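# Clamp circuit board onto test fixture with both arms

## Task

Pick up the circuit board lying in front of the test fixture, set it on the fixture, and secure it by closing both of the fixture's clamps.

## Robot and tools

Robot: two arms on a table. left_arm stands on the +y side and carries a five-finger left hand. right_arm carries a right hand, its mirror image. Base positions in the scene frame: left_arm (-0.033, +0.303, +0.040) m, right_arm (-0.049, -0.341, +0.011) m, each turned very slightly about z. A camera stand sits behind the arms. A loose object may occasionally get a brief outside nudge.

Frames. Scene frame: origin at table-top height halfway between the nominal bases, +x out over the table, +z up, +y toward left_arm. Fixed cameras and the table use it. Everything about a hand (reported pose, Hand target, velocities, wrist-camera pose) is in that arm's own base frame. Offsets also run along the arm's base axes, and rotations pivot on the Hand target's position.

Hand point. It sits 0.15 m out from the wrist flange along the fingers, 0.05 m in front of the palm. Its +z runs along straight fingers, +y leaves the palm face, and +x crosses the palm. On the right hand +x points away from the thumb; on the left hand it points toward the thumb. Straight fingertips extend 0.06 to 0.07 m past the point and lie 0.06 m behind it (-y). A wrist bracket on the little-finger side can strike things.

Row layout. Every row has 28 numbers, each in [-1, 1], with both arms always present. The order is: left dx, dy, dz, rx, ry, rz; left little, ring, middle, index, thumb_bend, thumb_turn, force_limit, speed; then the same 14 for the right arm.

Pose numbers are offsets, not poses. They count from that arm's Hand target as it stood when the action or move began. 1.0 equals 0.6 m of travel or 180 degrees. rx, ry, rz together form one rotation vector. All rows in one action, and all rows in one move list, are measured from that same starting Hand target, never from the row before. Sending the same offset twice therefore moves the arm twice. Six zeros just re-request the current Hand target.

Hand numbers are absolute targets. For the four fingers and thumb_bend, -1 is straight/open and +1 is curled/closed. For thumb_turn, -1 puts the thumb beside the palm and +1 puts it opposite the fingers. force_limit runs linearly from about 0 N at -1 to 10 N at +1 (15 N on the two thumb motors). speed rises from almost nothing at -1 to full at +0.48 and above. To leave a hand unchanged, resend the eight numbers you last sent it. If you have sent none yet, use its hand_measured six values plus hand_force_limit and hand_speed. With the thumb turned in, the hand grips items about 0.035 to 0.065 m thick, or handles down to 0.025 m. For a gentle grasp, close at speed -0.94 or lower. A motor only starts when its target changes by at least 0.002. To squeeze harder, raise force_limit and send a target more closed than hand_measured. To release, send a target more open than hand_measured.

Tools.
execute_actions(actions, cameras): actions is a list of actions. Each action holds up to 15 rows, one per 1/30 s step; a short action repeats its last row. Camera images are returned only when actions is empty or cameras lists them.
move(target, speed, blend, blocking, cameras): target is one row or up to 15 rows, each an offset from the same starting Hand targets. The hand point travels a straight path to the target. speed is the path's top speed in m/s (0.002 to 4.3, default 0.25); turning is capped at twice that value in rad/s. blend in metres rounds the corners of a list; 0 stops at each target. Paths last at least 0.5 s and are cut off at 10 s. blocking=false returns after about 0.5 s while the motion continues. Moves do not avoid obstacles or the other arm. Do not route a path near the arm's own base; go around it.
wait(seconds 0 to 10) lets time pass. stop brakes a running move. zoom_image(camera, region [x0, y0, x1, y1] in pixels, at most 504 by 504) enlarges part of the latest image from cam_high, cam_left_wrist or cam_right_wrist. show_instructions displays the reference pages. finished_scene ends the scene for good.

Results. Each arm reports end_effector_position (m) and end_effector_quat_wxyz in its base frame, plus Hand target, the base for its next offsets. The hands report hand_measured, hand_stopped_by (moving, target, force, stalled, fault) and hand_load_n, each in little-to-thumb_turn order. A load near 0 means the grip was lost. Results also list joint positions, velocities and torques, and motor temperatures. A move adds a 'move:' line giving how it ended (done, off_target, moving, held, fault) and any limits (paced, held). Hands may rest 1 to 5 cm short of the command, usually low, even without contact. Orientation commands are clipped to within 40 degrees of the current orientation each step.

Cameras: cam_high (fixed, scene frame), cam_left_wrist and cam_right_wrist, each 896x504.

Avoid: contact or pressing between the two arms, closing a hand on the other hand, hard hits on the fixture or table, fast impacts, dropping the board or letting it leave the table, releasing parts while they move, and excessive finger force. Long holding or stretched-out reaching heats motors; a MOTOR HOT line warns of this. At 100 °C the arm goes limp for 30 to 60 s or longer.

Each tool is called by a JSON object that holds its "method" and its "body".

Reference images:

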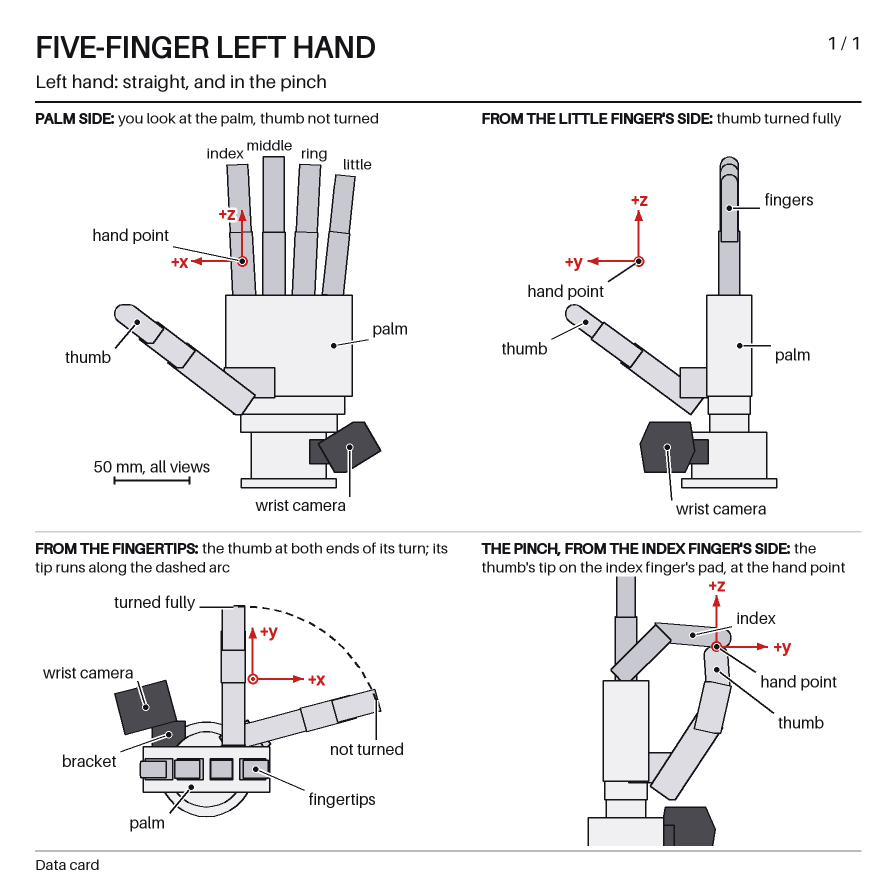

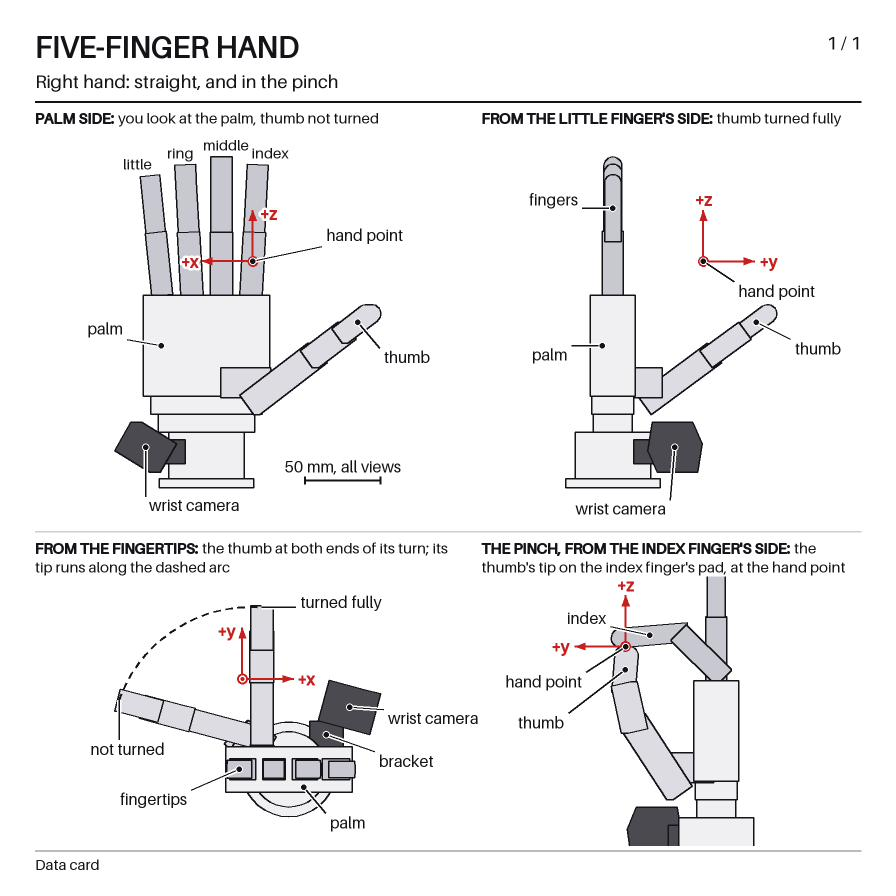

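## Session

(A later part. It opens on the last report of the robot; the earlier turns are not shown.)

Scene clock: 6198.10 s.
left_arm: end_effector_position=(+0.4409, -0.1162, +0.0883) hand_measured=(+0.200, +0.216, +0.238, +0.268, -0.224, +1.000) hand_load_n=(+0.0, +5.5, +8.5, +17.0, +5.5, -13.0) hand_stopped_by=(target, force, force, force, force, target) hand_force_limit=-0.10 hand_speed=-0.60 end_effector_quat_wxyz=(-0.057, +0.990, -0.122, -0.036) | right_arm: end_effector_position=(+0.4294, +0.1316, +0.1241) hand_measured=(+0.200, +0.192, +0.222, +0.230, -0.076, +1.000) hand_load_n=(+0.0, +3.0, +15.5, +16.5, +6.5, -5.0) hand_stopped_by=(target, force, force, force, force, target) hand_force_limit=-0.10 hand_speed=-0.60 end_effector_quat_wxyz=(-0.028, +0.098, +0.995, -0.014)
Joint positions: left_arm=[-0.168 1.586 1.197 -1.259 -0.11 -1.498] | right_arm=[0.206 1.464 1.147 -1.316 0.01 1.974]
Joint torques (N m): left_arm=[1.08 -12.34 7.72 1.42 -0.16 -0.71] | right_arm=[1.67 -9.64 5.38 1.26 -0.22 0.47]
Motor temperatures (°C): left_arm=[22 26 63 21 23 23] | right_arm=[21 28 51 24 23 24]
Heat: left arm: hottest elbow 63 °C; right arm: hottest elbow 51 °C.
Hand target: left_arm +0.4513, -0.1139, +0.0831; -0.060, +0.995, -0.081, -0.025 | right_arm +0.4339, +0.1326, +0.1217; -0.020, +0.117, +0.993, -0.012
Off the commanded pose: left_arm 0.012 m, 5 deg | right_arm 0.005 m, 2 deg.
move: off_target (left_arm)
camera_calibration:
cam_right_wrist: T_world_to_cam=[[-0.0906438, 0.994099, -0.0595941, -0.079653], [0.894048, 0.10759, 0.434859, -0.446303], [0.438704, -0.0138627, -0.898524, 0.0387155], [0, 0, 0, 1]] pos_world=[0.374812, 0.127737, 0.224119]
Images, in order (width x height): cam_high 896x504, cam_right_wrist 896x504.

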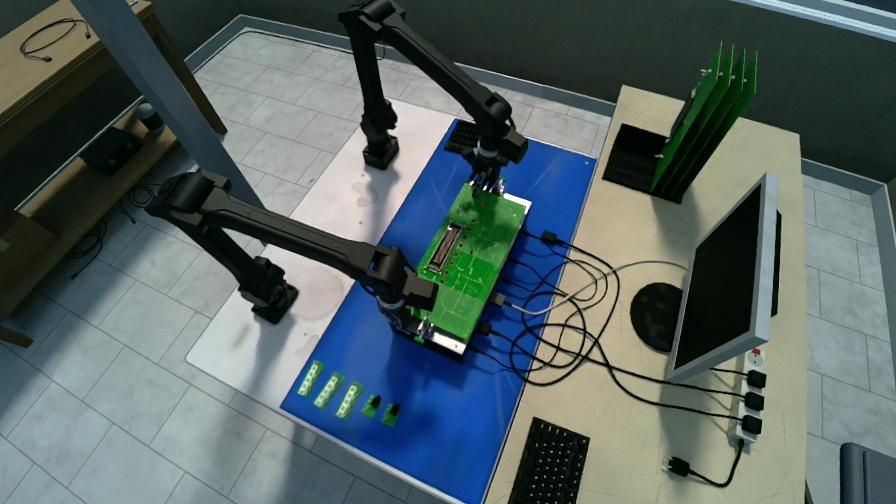

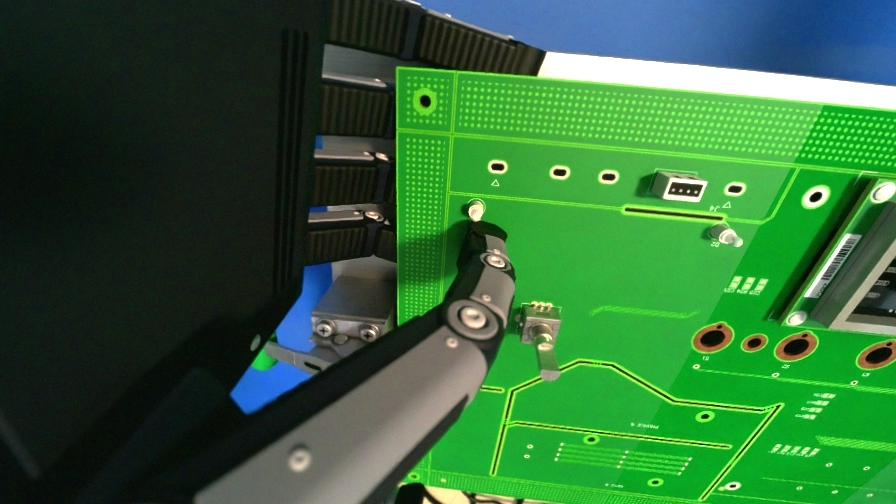

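{"method": "move", "body": {"target": [0,0,-0.02,0,0,0,0.2,0.62,0.62,0.62,0.35,1,-0.1,-0.6,0,0,-0.02,0,0,0,0.2,0.6,0.6,0.6,0.35,1,-0.1,-0.6], "speed": 0.03, "cameras": ["cam_high", "cam_right_wrist"]}}

{"method": "zoom_image", "body": {"camera": "cam_high", "region": [500, 190, 540, 230]}}

{"method": "zoom_image", "body": {"camera": "cam_high", "region": [430, 310, 490, 360]}}

{"method": "zoom_image", "body": {"camera": "cam_right_wrist", "region": [380, 60, 480, 140]}}

Scene clock: 6206.47 s.
left_arm: end_effector_position=(+0.4407, -0.1161, +0.0856) hand_measured=(+0.200, +0.216, +0.238, +0.268, -0.224, +1.000) hand_load_n=(+0.5, +6.5, +8.0, +16.0, +5.5, -13.5) hand_stopped_by=(target, force, force, force, force, target) hand_force_limit=-0.10 hand_speed=-0.60 end_effector_quat_wxyz=(-0.057, +0.991, -0.121, -0.030) | right_arm: end_effector_position=(+0.4290, +0.1315, +0.1234) hand_measured=(+0.200, +0.192, +0.222, +0.230, -0.076, +1.000) hand_load_n=(+0.0, -2.5, +17.0, +16.5, +7.0, -5.0) hand_stopped_by=(target, force, force, force, force, target) hand_force_limit=-0.10 hand_speed=-0.60 end_effector_quat_wxyz=(-0.021, +0.098, +0.995, -0.012)
Joint positions: left_arm=[-0.168 1.58 1.182 -1.237 -0.11 -1.498] | right_arm=[0.206 1.454 1.133 -1.297 0.01 1.974]
Joint torques (N m): left_arm=[1.08 -10.93 7.32 1.91 -0.19 -0.71] | right_arm=[1.67 -7.88 4.82 1.73 -0.21 0.47]
Motor temperatures (°C): left_arm=[22 26 63 21 23 23] | right_arm=[21 29 50 24 23 24]
Heat: left arm: hottest elbow 63 °C; right arm: hottest elbow 50 °C.
Hand target: left_arm +0.4513, -0.1138, +0.0710; -0.060, +0.995, -0.081, -0.026 | right_arm +0.4339, +0.1326, +0.1097; -0.020, +0.117, +0.993, -0.012
Off the commanded pose: left_arm 0.018 m, 5 deg | right_arm 0.015 m, 2 deg.
move: off_target (left_arm, right_arm)
camera_calibration:
cam_right_wrist: T_world_to_cam=[[-0.0898776, 0.994276, -0.0577762, -0.0802225], [0.887449, 0.106282, 0.448485, -0.444427], [0.452058, -0.0109647, -0.891921, 0.0313359], [0, 0, 0, 1]] pos_world=[0.373031, 0.127341, 0.222633]
Images, in order (width x height): cam_high 896x504, cam_right_wrist 896x504.

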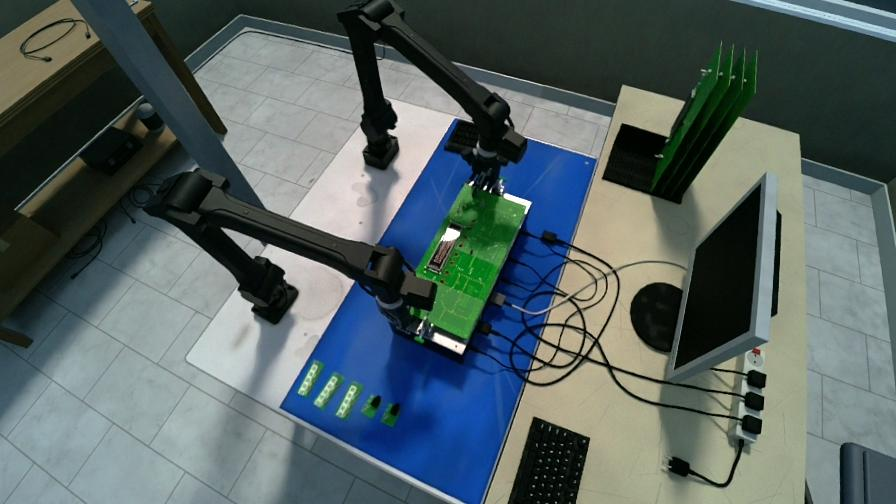

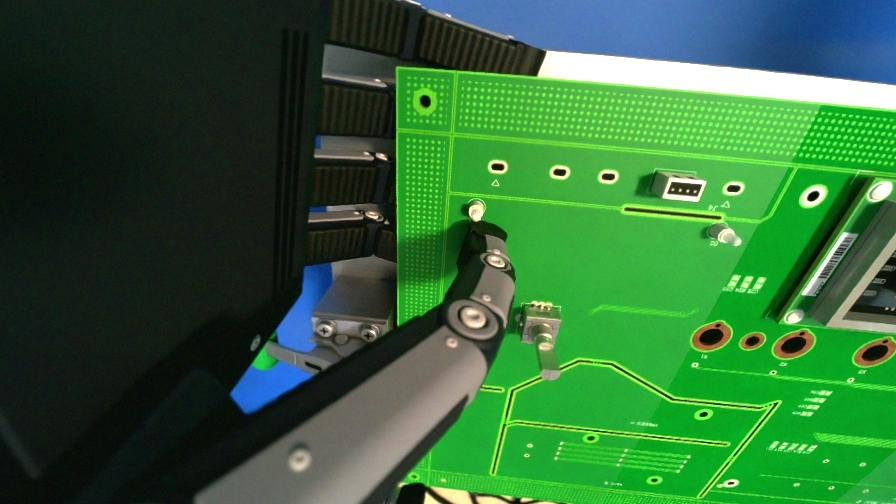

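Scaled by 12.600.

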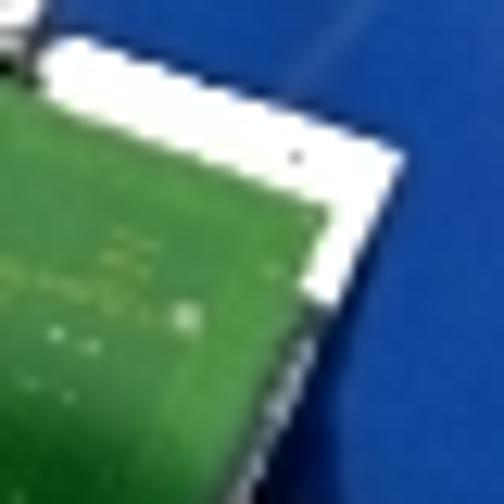

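Scaled by 8.400.

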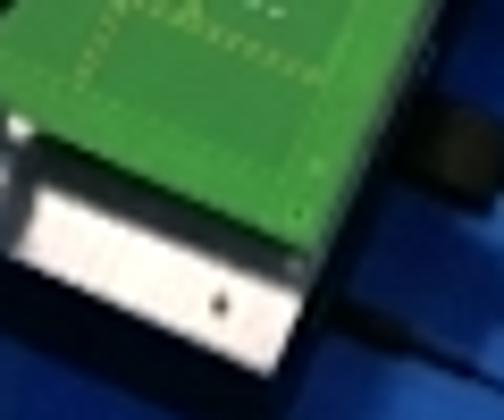

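Scaled by 5.040.

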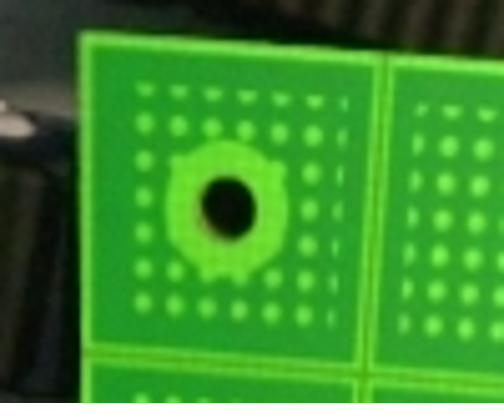

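{"method": "move", "body": {"target": [0,0,0.012,0,0,0,0.2,0.62,0.62,0.62,0.35,1,-0.1,-0.6,0,0,0.02,0,0,0,0.2,0.6,0.6,0.6,-1,1,-0.1,-0.3], "speed": 0.03, "cameras": ["cam_high", "cam_right_wrist"]}}

Scene clock: 6220.77 s.
left_arm: end_effector_position=(+0.4408, -0.1163, +0.0860) hand_measured=(+0.200, +0.216, +0.238, +0.268, -0.224, +1.000) hand_load_n=(+0.5, +6.0, +8.5, +16.5, +5.5, -13.5) hand_stopped_by=(target, force, force, force, force, target) hand_force_limit=-0.10 hand_speed=-0.60 end_effector_quat_wxyz=(-0.056, +0.991, -0.121, -0.029) | right_arm: end_effector_position=(+0.4290, +0.1307, +0.1234) hand_measured=(+0.200, +0.192, +0.224, +0.230, -1.000, +1.000) hand_load_n=(+0.0, -6.5, +0.0, +1.0, +0.0, +0.0) hand_stopped_by=(target, force, force, force, target, target) hand_force_limit=-0.10 hand_speed=-0.30 end_effector_quat_wxyz=(-0.022, +0.106, +0.994, -0.012)
Joint positions: left_arm=[-0.168 1.579 1.182 -1.237 -0.109 -1.499] | right_arm=[0.206 1.453 1.133 -1.3 0.01 1.99]
Joint torques (N m): left_arm=[1.03 -11.4 8.27 1.1 -0.22 -0.7] | right_arm=[1.73 -8.59 6.39 0.73 -0.21 0.33]
Motor temperatures (°C): left_arm=[22 26 61 21 23 23] | right_arm=[21 28 50 24 23 24]
Heat: left arm: hottest elbow 61 °C; right arm: hottest elbow 50 °C.
Hand target: left_arm +0.4513, -0.1138, +0.0782; -0.060, +0.995, -0.081, -0.025 | right_arm +0.4339, +0.1326, +0.1217; -0.020, +0.117, +0.993, -0.012
Off the commanded pose: left_arm 0.013 m, 5 deg | right_arm 0.006 m, 1 deg.
move: off_target (left_arm)
camera_calibration:
cam_right_wrist: T_world_to_cam=[[-0.0744065, 0.99549, -0.058844, -0.0860721], [0.890207, 0.0928995, 0.445982, -0.443425], [0.449438, -0.0191994, -0.893105, 0.0336305], [0, 0, 0, 1]] pos_world=[0.373222, 0.127524, 0.222731]
Images, in order (width x height): cam_high 896x504, cam_right_wrist 896x504.

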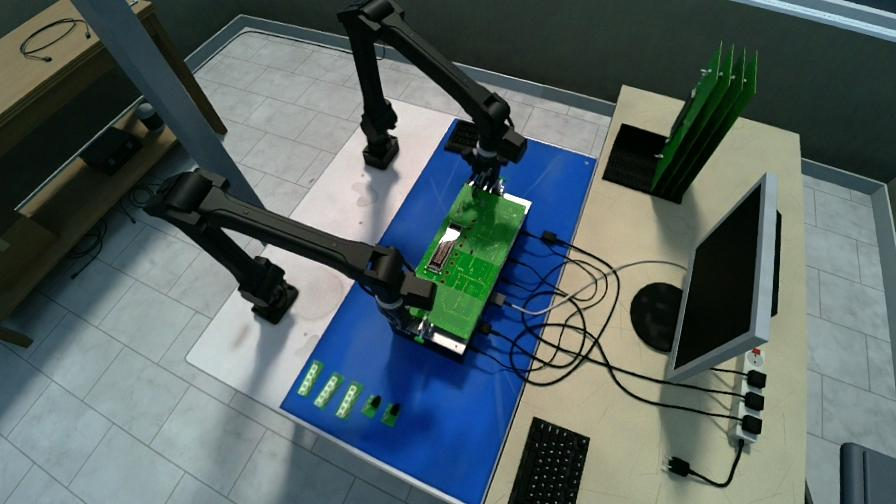

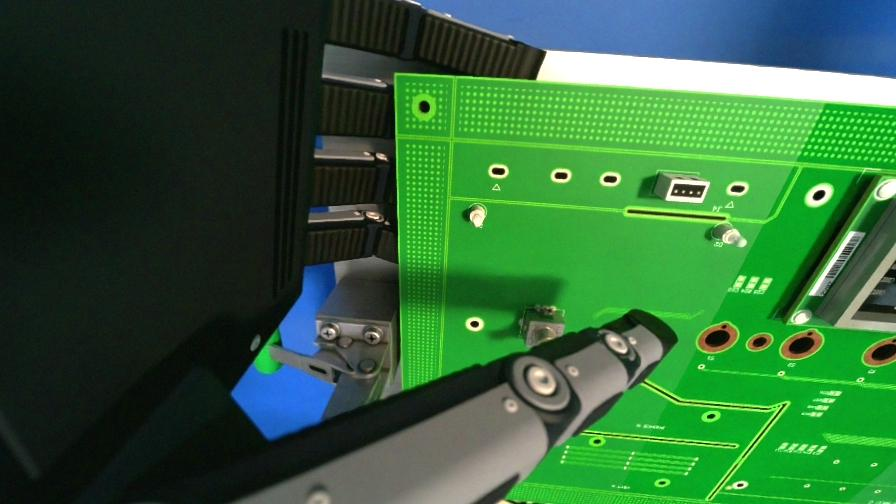

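{"method": "move", "body": {"target": [0,0,0,0,0,0,0.2,0.62,0.62,0.62,0.35,1,-0.1,-0.6,-0.015,-0.09,0.003,0,0,0,0.2,0.6,0.6,0.6,-1,1,-0.1,-0.3], "speed": 0.05, "cameras": ["cam_high", "cam_right_wrist"]}}

{"method": "zoom_image", "body": {"camera": "cam_high", "region": [380, 280, 490, 360]}}

Scene clock: 6232.27 s.
left_arm: end_effector_position=(+0.4417, -0.1164, +0.0860) hand_measured=(+0.200, +0.216, +0.238, +0.268, -0.224, +1.000) hand_load_n=(+0.5, +6.0, +8.5, +16.0, +6.0, -13.0) hand_stopped_by=(target, force, force, force, force, target) hand_force_limit=-0.10 hand_speed=-0.60 end_effector_quat_wxyz=(-0.055, +0.992, -0.114, -0.029) | right_arm: end_effector_position=(+0.4257, +0.0802, +0.1196) hand_measured=(+0.200, +0.192, +0.224, +0.230, -1.000, +1.000) hand_load_n=(+0.0, +0.0, +0.0, +0.0, +0.0, +0.0) hand_stopped_by=(target, force, force, force, target, target) hand_force_limit=-0.10 hand_speed=-0.30 end_effector_quat_wxyz=(-0.028, +0.121, +0.992, -0.013)
Joint positions: left_arm=[-0.168 1.579 1.182 -1.237 -0.108 -1.513] | right_arm=[0.085 1.434 1.103 -1.3 0.014 1.899]
Joint torques (N m): left_arm=[1.08 -11.4 8.27 1.1 -0.29 -0.58] | right_arm=[0.97 -10.34 5.5 0.66 -0.1 -0.01]
Motor temperatures (°C): left_arm=[22 25 60 21 23 24] | right_arm=[21 28 50 24 23 24]
Heat: left arm: hottest elbow 60 °C; right arm: hottest elbow 50 °C.
Hand target: left_arm +0.4513, -0.1138, +0.0782; -0.060, +0.995, -0.081, -0.025 | right_arm +0.4249, +0.0786, +0.1235; -0.020, +0.117, +0.993, -0.012
Off the commanded pose: left_arm 0.013 m, 4 deg | right_arm 0.004 m, 1 deg.
move: off_target (left_arm)
camera_calibration:
cam_right_wrist: T_world_to_cam=[[-0.0440341, 0.997322, -0.0584006, -0.0494245], [0.8979, 0.0651376, 0.435354, -0.433816], [0.437992, -0.0332675, -0.898363, 0.0373362], [0, 0, 0, 1]] pos_world=[0.370994, 0.0787919, 0.219519]
Images, in order (width x height): cam_high 896x504, cam_right_wrist 896x504.

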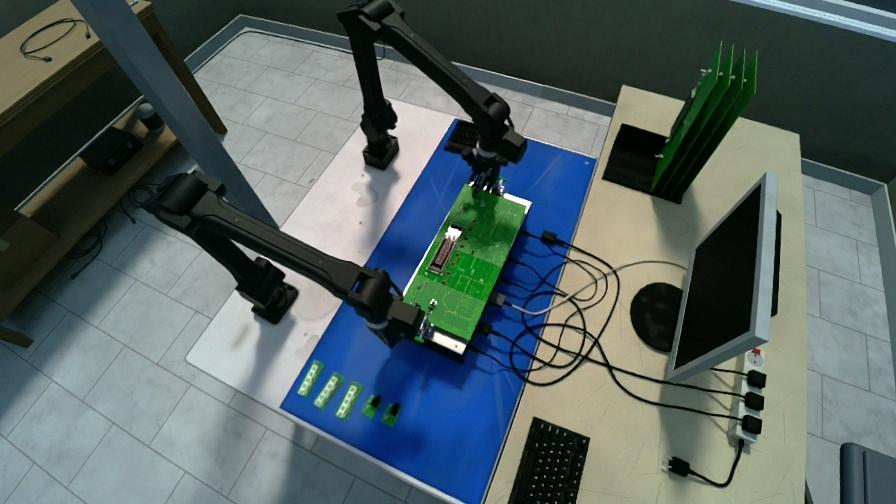

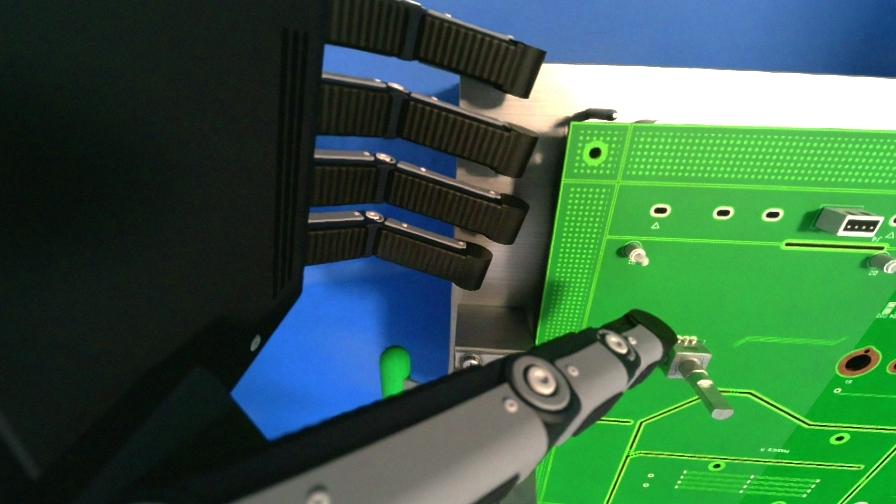

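Scaled by 4.582.

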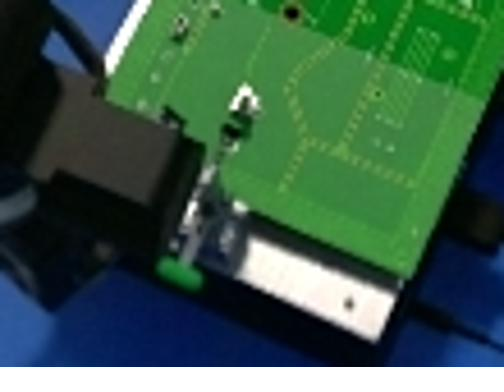

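{"method": "zoom_image", "body": {"camera": "cam_right_wrist", "region": [440, 40, 680, 240]}}

{"method": "zoom_image", "body": {"camera": "cam_right_wrist", "region": [550, 80, 650, 180]}}

Scaled by 2.100.

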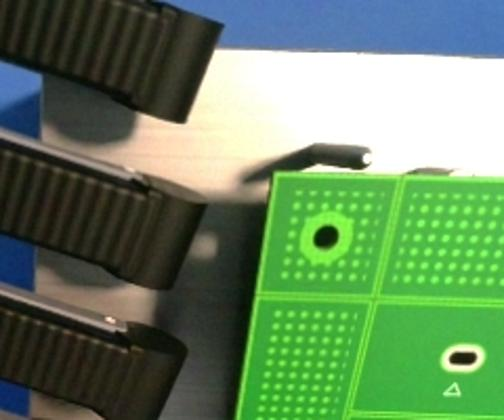

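Scaled by 5.040.

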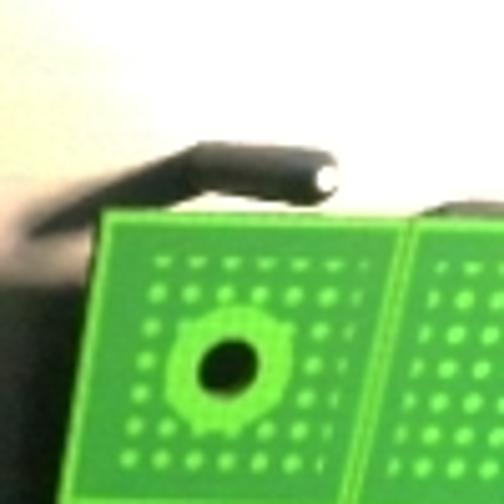

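{"method": "move", "body": {"target": [0,0,0,0,0,0,0.2,0.62,0.62,0.62,0.35,1,-0.1,-0.6,-0.15,-0.1,0.1,0,0,0,0.2,0.6,0.6,0.6,-1,1,-0.1,-0.3], "speed": 0.15, "cameras": ["all"]}}

{"method": "zoom_image", "body": {"camera": "cam_high", "region": [380, 270, 490, 360]}}

{"method": "zoom_image", "body": {"camera": "cam_high", "region": [500, 190, 540, 230]}}

Scene clock: 6265.27 s.
left_arm: end_effector_position=(+0.4417, -0.1164, +0.0860) hand_measured=(+0.200, +0.216, +0.238, +0.268, -0.224, +1.000) hand_load_n=(+0.5, +6.0, +8.5, +16.0, +6.0, -13.0) hand_stopped_by=(target, force, force, force, force, target) hand_force_limit=-0.10 hand_speed=-0.60 end_effector_quat_wxyz=(-0.055, +0.992, -0.114, -0.029) | right_arm: end_effector_position=(+0.3397, +0.0192, +0.1863) hand_measured=(+0.200, +0.192, +0.224, +0.230, -1.000, +1.000) hand_load_n=(+0.0, +0.0, +0.0, +0.0, -0.5, +0.0) hand_stopped_by=(target, force, force, force, target, target) hand_force_limit=-0.10 hand_speed=-0.30 end_effector_quat_wxyz=(-0.013, +0.122, +0.992, -0.011)
Joint positions: left_arm=[-0.168 1.579 1.182 -1.237 -0.108 -1.513] | right_arm=[-0.092 1.139 1.017 -1.476 0.021 1.724]
Joint torques (N m): left_arm=[1.03 -11.34 8.25 1.1 -0.29 -0.57] | right_arm=[1.03 -4.95 5.9 0.18 -0.1 -0.01]
Motor temperatures (°C): left_arm=[22 24 58 21 23 23] | right_arm=[21 29 48 24 23 24]
Heat: left arm: hottest elbow 58 °C; right arm: hottest elbow 48 °C.
Hand target: left_arm +0.4513, -0.1138, +0.0782; -0.060, +0.995, -0.081, -0.025 | right_arm +0.3349, +0.0187, +0.1836; -0.020, +0.117, +0.993, -0.012
Off the commanded pose: left_arm 0.013 m, 4 deg | right_arm 0.006 m, 1 deg.
move: off_target (left_arm)
camera_calibration:
cam_left_wrist: T_world_to_cam=[[0.454455, 0.88533, 0.0982928, -0.109162], [0.805308, -0.455508, 0.379462, -0.435967], [0.380723, -0.0932926, -0.919971, 0.0167892], [0, 0, 0, 1]] pos_world=[0.394305, -0.100376, 0.191608]
cam_right_wrist: T_world_to_cam=[[-0.0412344, 0.997379, -0.0594481, 0.0107966], [0.884098, 0.0641406, 0.462879, -0.38211], [0.465479, -0.0334714, -0.884426, 0.121025], [0, 0, 0, 1]] pos_world=[0.281933, 0.0177913, 0.28455]

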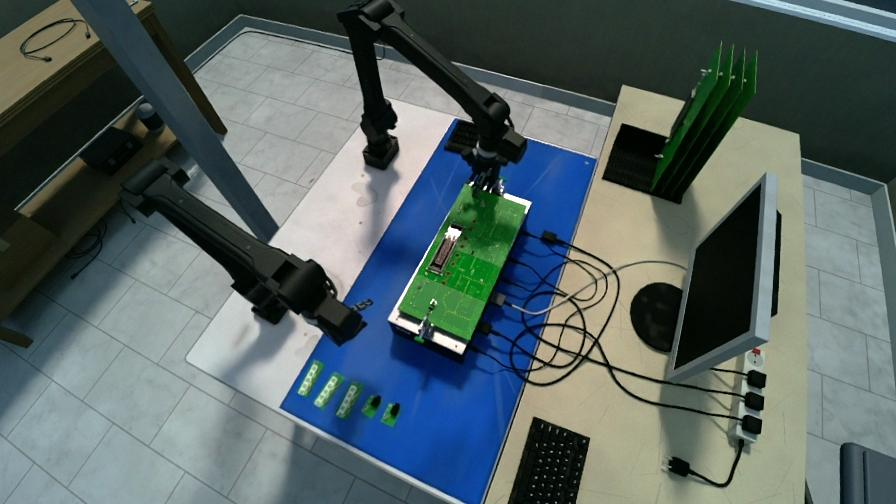

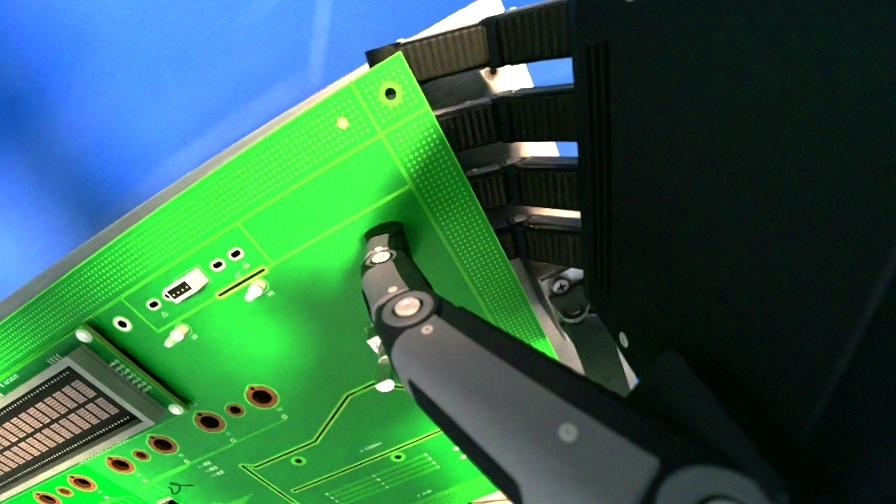

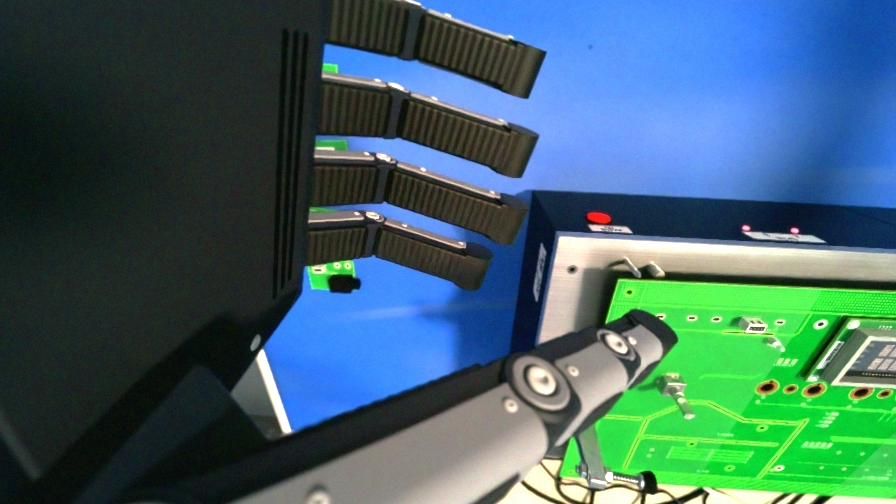

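Scaled by 4.582.

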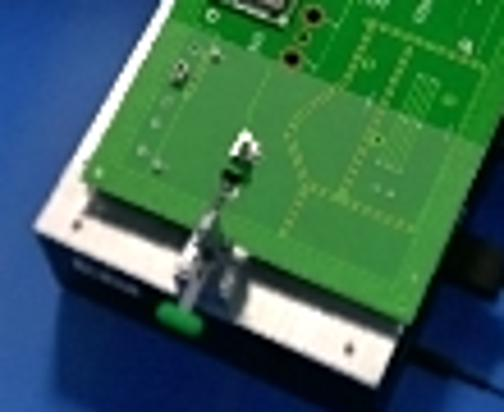

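Scaled by 12.600.

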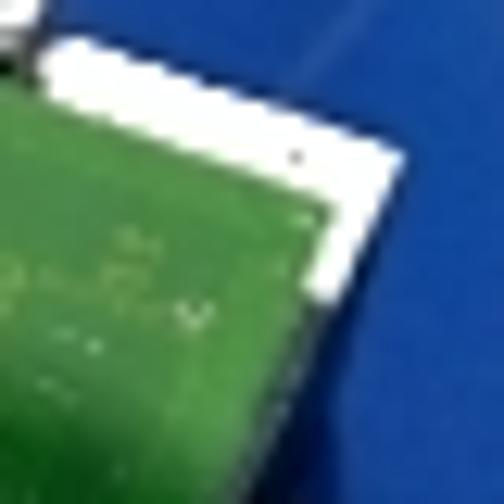

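{"method": "move", "body": {"target": [0,0,0,0,0,0,0.2,0.62,0.62,0.62,0.35,1,-0.1,-0.6,0.155,0.102,-0.089,0,0,0,0.2,0.6,0.6,0.6,-1,1,-0.1,-0.3], "speed": 0.12, "cameras": ["cam_right_wrist"]}}

Scene clock: 6291.50 s.
left_arm: end_effector_position=(+0.4417, -0.1164, +0.0860) hand_measured=(+0.200, +0.216, +0.238, +0.268, -0.224, +1.000) hand_load_n=(+0.5, +6.0, +8.5, +16.0, +6.0, -13.0) hand_stopped_by=(target, force, force, force, force, target) hand_force_limit=-0.10 hand_speed=-0.60 end_effector_quat_wxyz=(-0.055, +0.992, -0.114, -0.029) | right_arm: end_effector_position=(+0.4054, +0.0752, +0.1146) hand_measured=(+0.200, +0.192, +0.224, +0.230, -1.000, +1.000) hand_load_n=(+0.0, +0.0, +0.0, -1.5, +0.0, +0.0) hand_stopped_by=(target, force, force, force, target, target) hand_force_limit=-0.10 hand_speed=-0.30 end_effector_quat_wxyz=(-0.045, +0.113, +0.992, -0.017)
Joint positions: left_arm=[-0.168 1.579 1.182 -1.237 -0.108 -1.513] | right_arm=[0.076 1.41 1.067 -1.322 0.017 1.875]
Joint torques (N m): left_arm=[1.03 -11.34 8.25 1.1 -0.28 -0.58] | right_arm=[1.9 -7.94 9.31 0.75 -0.28 0.22]
Motor temperatures (°C): left_arm=[22 24 57 21 22 24] | right_arm=[21 28 49 24 23 24]
Heat: left arm: hottest elbow 57 °C; right arm: hottest elbow 49 °C.
Hand target: left_arm +0.4513, -0.1138, +0.0782; -0.060, +0.995, -0.081, -0.025 | right_arm +0.4279, +0.0799, +0.1301; -0.020, +0.117, +0.993, -0.012
Off the commanded pose: left_arm 0.013 m, 4 deg | right_arm 0.028 m, 3 deg.
move: off_target (left_arm, right_arm)
camera_calibration:
cam_right_wrist: T_world_to_cam=[[-0.0614478, 0.996231, -0.0612158, -0.0381159], [0.911044, 0.0810346, 0.404268, -0.416078], [0.407705, -0.0309289, -0.91259, 0.055352], [0, 0, 0, 1]] pos_world=[0.354156, 0.073401, 0.216388]
Images, in order (width x height): cam_right_wrist 896x504.

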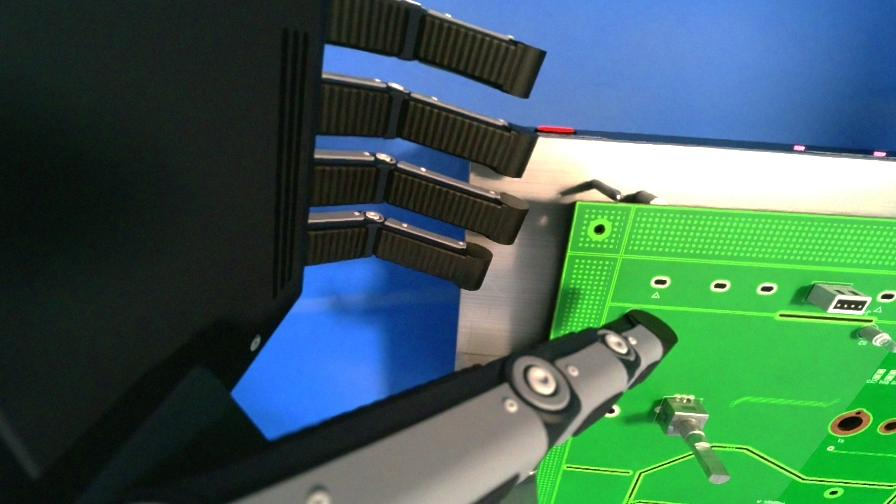

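{"method": "move", "body": {"target": [0,0,0,0,0,0,0.2,0.62,0.62,0.62,0.35,1,-0.1,-0.6,-0.005,-0.015,0.01,0,0,0,1,1,0.6,0.6,-1,1,-0.1,0.2], "speed": 0.08, "cameras": ["cam_right_wrist"]}}

{"method": "zoom_image", "body": {"camera": "cam_right_wrist", "region": [500, 140, 700, 290]}}

Scene clock: 6317.30 s.
left_arm: end_effector_position=(+0.4417, -0.1164, +0.0860) hand_measured=(+0.200, +0.216, +0.238, +0.268, -0.224, +1.000) hand_load_n=(+0.5, +6.0, +8.5, +16.0, +5.5, -12.5) hand_stopped_by=(target, force, force, force, force, target) hand_force_limit=-0.10 hand_speed=-0.60 end_effector_quat_wxyz=(-0.055, +0.992, -0.114, -0.029) | right_arm: end_effector_position=(+0.4059, +0.0724, +0.1146) hand_measured=(+1.000, +1.000, +0.224, +0.230, -1.000, +1.000) hand_load_n=(+0.0, +0.0, +0.5, +0.0, +0.0, +0.0) hand_stopped_by=(target, target, force, force, target, target) hand_force_limit=-0.10 hand_speed=0.20 end_effector_quat_wxyz=(-0.045, +0.117, +0.992, -0.017)
Joint positions: left_arm=[-0.168 1.579 1.182 -1.237 -0.108 -1.513] | right_arm=[0.069 1.41 1.067 -1.322 0.017 1.875]
Joint torques (N m): left_arm=[1.08 -11.34 8.25 1.1 -0.28 -0.58] | right_arm=[0.62 -9.05 9.43 0.2 -0.19 0.03]
Motor temperatures (°C): left_arm=[22 24 57 21 22 24] | right_arm=[21 28 54 24 23 24]
Heat: left arm: hottest elbow 57 °C; right arm: hottest elbow 54 °C.
Hand target: left_arm +0.4513, -0.1138, +0.0782; -0.060, +0.995, -0.081, -0.025 | right_arm +0.4249, +0.0708, +0.1361; -0.020, +0.117, +0.993, -0.012
Off the commanded pose: left_arm 0.013 m, 4 deg | right_arm 0.029 m, 3 deg.
move: off_target (left_arm, right_arm)
camera_calibration:
cam_right_wrist: T_world_to_cam=[[-0.0546559, 0.996625, -0.061253, -0.0380168], [0.911599, 0.074836, 0.404212, -0.416074], [0.407432, -0.0337456, -0.912612, 0.0553732], [0, 0, 0, 1]] pos_world=[0.354654, 0.0708944, 0.216387]
Images, in order (width x height): cam_right_wrist 896x504.

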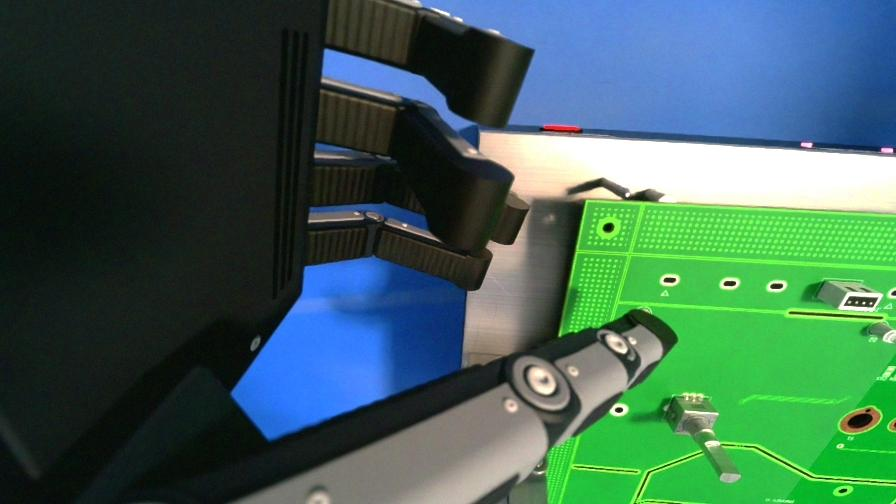

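Scaled by 2.520.

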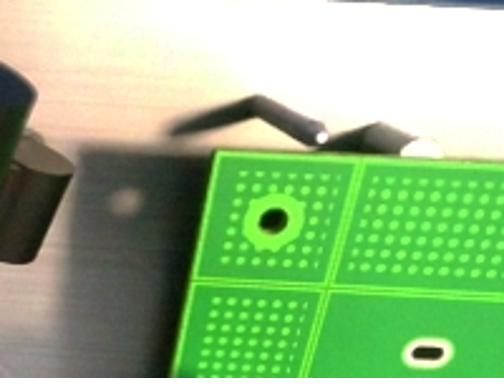

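{"method": "move", "body": {"target": [0,0,0,0,0,0,0.2,0.62,0.62,0.62,0.35,1,-0.1,-0.6,0.005,0,-0.045,0,0,0,1,1,0.6,0.6,-1,1,-0.1,0.2], "speed": 0.06, "cameras": ["cam_right_wrist"]}}

Scene clock: 6383.00 s.
left_arm: end_effector_position=(+0.4417, -0.1164, +0.0860) hand_measured=(+0.200, +0.216, +0.238, +0.268, -0.224, +1.000) hand_load_n=(+0.5, +6.0, +8.5, +16.0, +6.0, -12.5) hand_stopped_by=(target, force, force, force, force, target) hand_force_limit=-0.10 hand_speed=-0.60 end_effector_quat_wxyz=(-0.055, +0.992, -0.114, -0.029) | right_arm: end_effector_position=(+0.4174, +0.0732, +0.1138) hand_measured=(+1.000, +1.000, +0.224, +0.232, -1.000, +1.000) hand_load_n=(+0.0, +0.0, -0.5, -4.0, +0.0, -0.5) hand_stopped_by=(target, target, force, force, target, target) hand_force_limit=-0.10 hand_speed=0.20 end_effector_quat_wxyz=(-0.026, +0.114, +0.993, -0.013)
Joint positions: left_arm=[-0.168 1.579 1.182 -1.237 -0.108 -1.513] | right_arm=[0.068 1.415 1.067 -1.278 0.017 1.868]
Joint torques (N m): left_arm=[1.08 -11.4 8.25 1.1 -0.28 -0.58] | right_arm=[0.62 -6.95 6.54 1.33 -0.2 0.08]
Motor temperatures (°C): left_arm=[22 24 56 21 22 24] | right_arm=[21 29 60 24 22 23]
Heat: left arm: hottest elbow 56 °C; right arm: hottest elbow 60 °C.
Hand target: left_arm +0.4513, -0.1138, +0.0782; -0.060, +0.995, -0.081, -0.025 | right_arm +0.4279, +0.0709, +0.1091; -0.020, +0.117, +0.993, -0.012
Off the commanded pose: left_arm 0.013 m, 4 deg | right_arm 0.012 m, 1 deg.
move: off_target (left_arm, right_arm)
camera_calibration:
cam_right_wrist: T_world_to_cam=[[-0.0579302, 0.996523, -0.0598862, -0.0370817], [0.89486, 0.0784263, 0.439402, -0.423612], [0.442571, -0.0281351, -0.896292, 0.0330344], [0, 0, 0, 1]] pos_world=[0.362306, 0.0711045, 0.213524]
Images, in order (width x height): cam_right_wrist 896x504.

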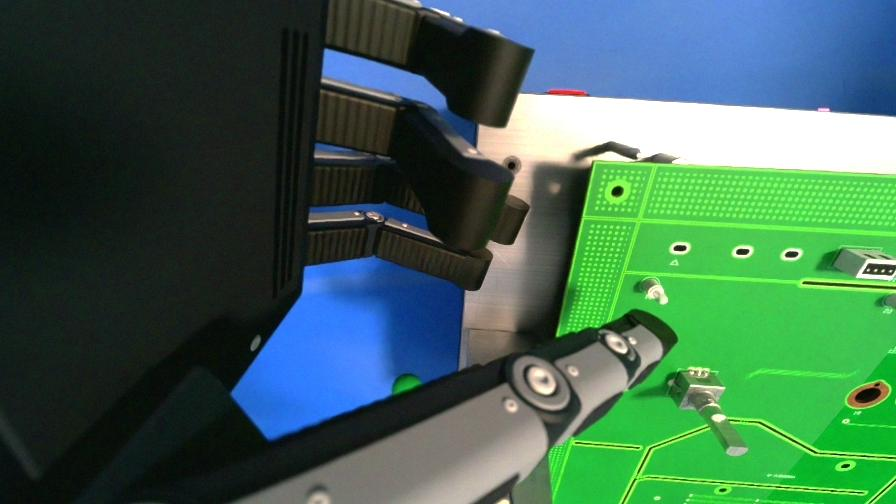

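{"method": "move", "body": {"target": [0,0.006,0.012,0,0,-0.035,0.2,0.62,0.62,0.62,0.35,1,-0.1,-0.6,0,-0.02,0.02,0,0,0,1,1,0.6,0.6,-1,1,-0.1,0.2], "speed": 0.05, "cameras": ["cam_high","cam_right_wrist"]}}

{"method": "zoom_image", "body": {"camera": "cam_high", "region": [380, 270, 490, 360]}}

{"method": "zoom_image", "body": {"camera": "cam_high", "region": [500, 190, 540, 230]}}

{"method": "zoom_image", "body": {"camera": "cam_right_wrist", "region": [500, 100, 740, 290]}}

Scene clock: 6398.50 s.
left_arm: end_effector_position=(+0.4405, -0.1164, +0.0860) hand_measured=(+0.200, +0.216, +0.238, +0.268, -0.224, +1.000) hand_load_n=(+0.5, +5.5, +8.0, +17.0, +6.0, -10.5) hand_stopped_by=(target, force, force, force, force, target) hand_force_limit=-0.10 hand_speed=-0.60 end_effector_quat_wxyz=(-0.056, +0.990, -0.124, -0.029) | right_arm: end_effector_position=(+0.4184, +0.0625, +0.1136) hand_measured=(+1.000, +1.000, +0.224, +0.230, -1.000, +1.000) hand_load_n=(+0.0, +0.0, -0.5, +0.0, +0.0, +0.0) hand_stopped_by=(target, target, force, force, target, target) hand_force_limit=-0.10 hand_speed=0.20 end_effector_quat_wxyz=(-0.027, +0.119, +0.993, -0.011)
Joint positions: left_arm=[-0.168 1.579 1.182 -1.237 -0.11 -1.494] | right_arm=[0.039 1.416 1.067 -1.278 0.014 1.848]
Joint torques (N m): left_arm=[2.02 -11.52 9.87 0.8 -0.51 0.36] | right_arm=[0.44 -8.06 7.99 0.17 -0.03 -0.01]
Motor temperatures (°C): left_arm=[22 24 56 21 22 24] | right_arm=[21 28 57 24 22 23]
Heat: left arm: hottest elbow 56 °C; right arm: hottest elbow 57 °C.
Hand target: left_arm +0.4513, -0.1103, +0.0854; -0.061, +0.989, -0.135, -0.022 | right_arm +0.4279, +0.0589, +0.1211; -0.020, +0.117, +0.993, -0.012
Off the commanded pose: left_arm 0.012 m, 2 deg | right_arm 0.013 m, 1 deg.
move: off_target (left_arm, right_arm)
camera_calibration:
cam_right_wrist: T_world_to_cam=[[-0.0490786, 0.997236, -0.0557803, -0.0304995], [0.896074, 0.0686312, 0.438568, -0.423335], [0.441184, -0.028459, -0.896965, 0.0327339], [0, 0, 0, 1]] pos_world=[0.363401, 0.0604007, 0.213321]
Images, in order (width x height): cam_high 896x504, cam_right_wrist 896x504.

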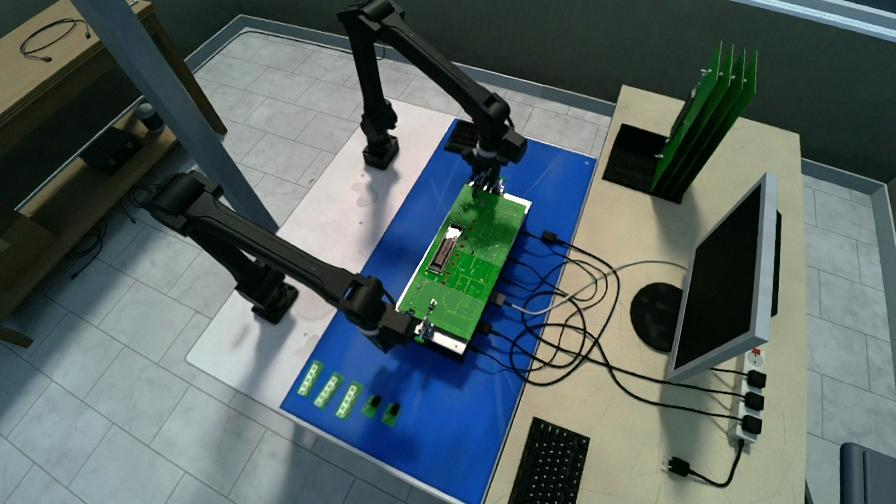

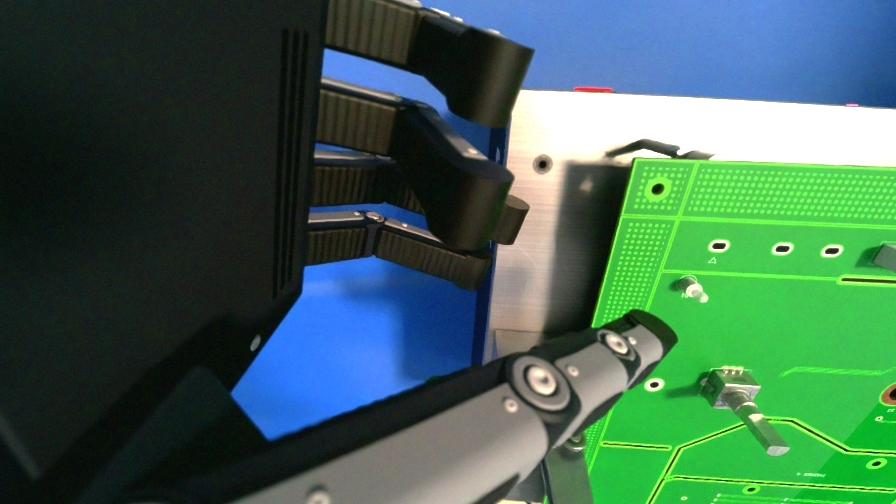

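Scaled by 4.582.

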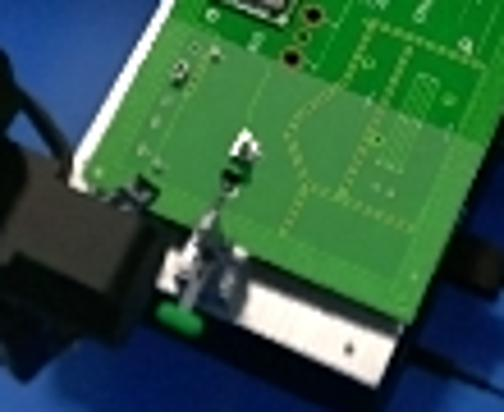

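Scaled by 12.600.

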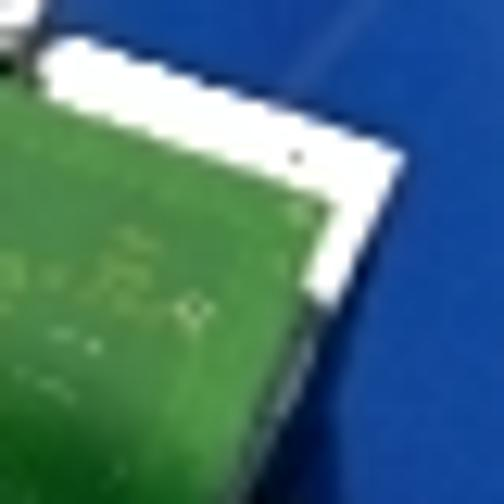

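Scaled by 2.100.

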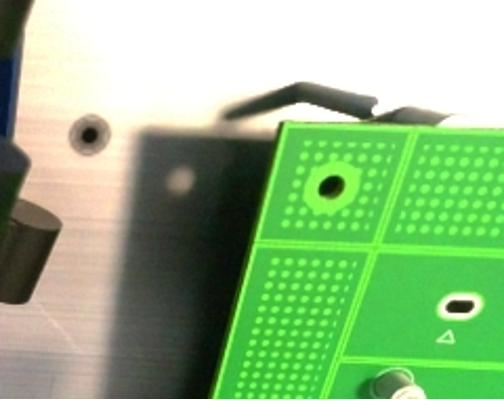

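{"method": "move", "body": {"target": [[0,0,-0.008,0,0,0,0.2,0.62,0.62,0.62,0.35,1,-0.1,-0.6,0,0,0.012,0,0,0,1,1,0,0,-1,1,-0.1,0.2],[0,0,-0.008,0,0,0,0.2,0.62,0.62,0.62,0.35,1,-0.1,-0.6,0,0.025,0.012,0,0,0,1,1,0,0,-1,1,-0.1,0.2]], "speed": 0.05, "cameras": ["cam_right_wrist"]}}

Scene clock: 6427.90 s.
left_arm: end_effector_position=(+0.4410, -0.1165, +0.0860) hand_measured=(+0.200, +0.216, +0.238, +0.268, -0.224, +1.000) hand_load_n=(+0.5, +5.5, +8.0, +16.5, +6.0, -10.5) hand_stopped_by=(target, force, force, force, force, target) hand_force_limit=-0.10 hand_speed=-0.60 end_effector_quat_wxyz=(-0.056, +0.990, -0.124, -0.028) | right_arm: end_effector_position=(+0.4199, +0.0611, +0.1182) hand_measured=(+1.000, +1.000, +0.000, +0.000, -1.000, +1.000) hand_load_n=(+0.0, +0.0, +0.0, +0.5, +0.0, +0.0) hand_stopped_by=(target, target, target, target, target, target) hand_force_limit=-0.10 hand_speed=0.20 end_effector_quat_wxyz=(-0.029, +0.125, +0.992, -0.018)
Joint positions: left_arm=[-0.168 1.579 1.182 -1.235 -0.11 -1.492] | right_arm=[0.043 1.419 1.085 -1.301 0.026 1.865]
Joint torques (N m): left_arm=[2.02 -11.11 9.24 1.28 -0.5 0.35] | right_arm=[3.49 -8.64 7.87 0.24 -0.58 0.18]
Motor temperatures (°C): left_arm=[22 24 57 21 23 23] | right_arm=[21 28 56 24 22 23]
Heat: left arm: hottest elbow 57 °C; right arm: hottest elbow 56 °C.
Hand target: left_arm +0.4513, -0.1104, +0.0806; -0.061, +0.989, -0.135, -0.022 | right_arm +0.4280, +0.0737, +0.1285; -0.020, +0.117, +0.993, -0.012
Off the commanded pose: left_arm 0.013 m, 2 deg | right_arm 0.018 m, 2 deg.
move: off_target (left_arm, right_arm)
camera_calibration:
cam_right_wrist: T_world_to_cam=[[-0.037288, 0.996929, -0.0688659, -0.0322101], [0.899835, 0.0634697, 0.431587, -0.427111], [0.434633, -0.045875, -0.899439, 0.0403608], [0, 0, 0, 1]] pos_world=[0.365587, 0.0610714, 0.21842]
Images, in order (width x height): cam_right_wrist 896x504.

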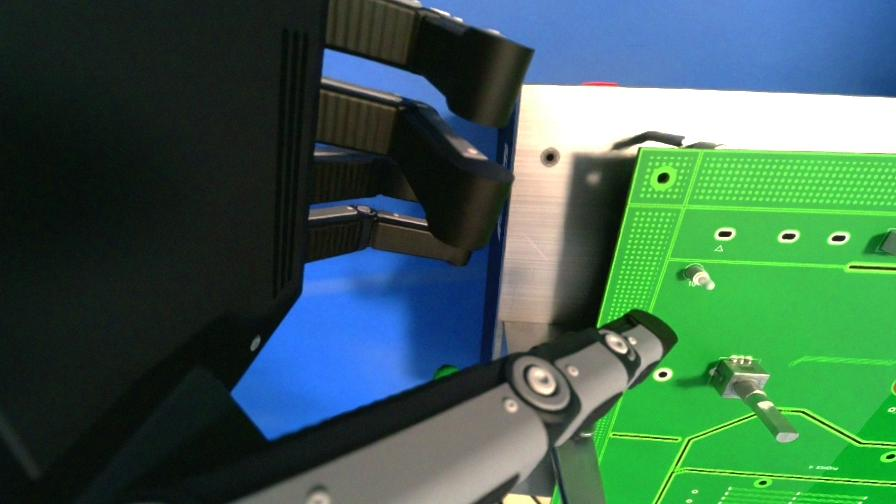

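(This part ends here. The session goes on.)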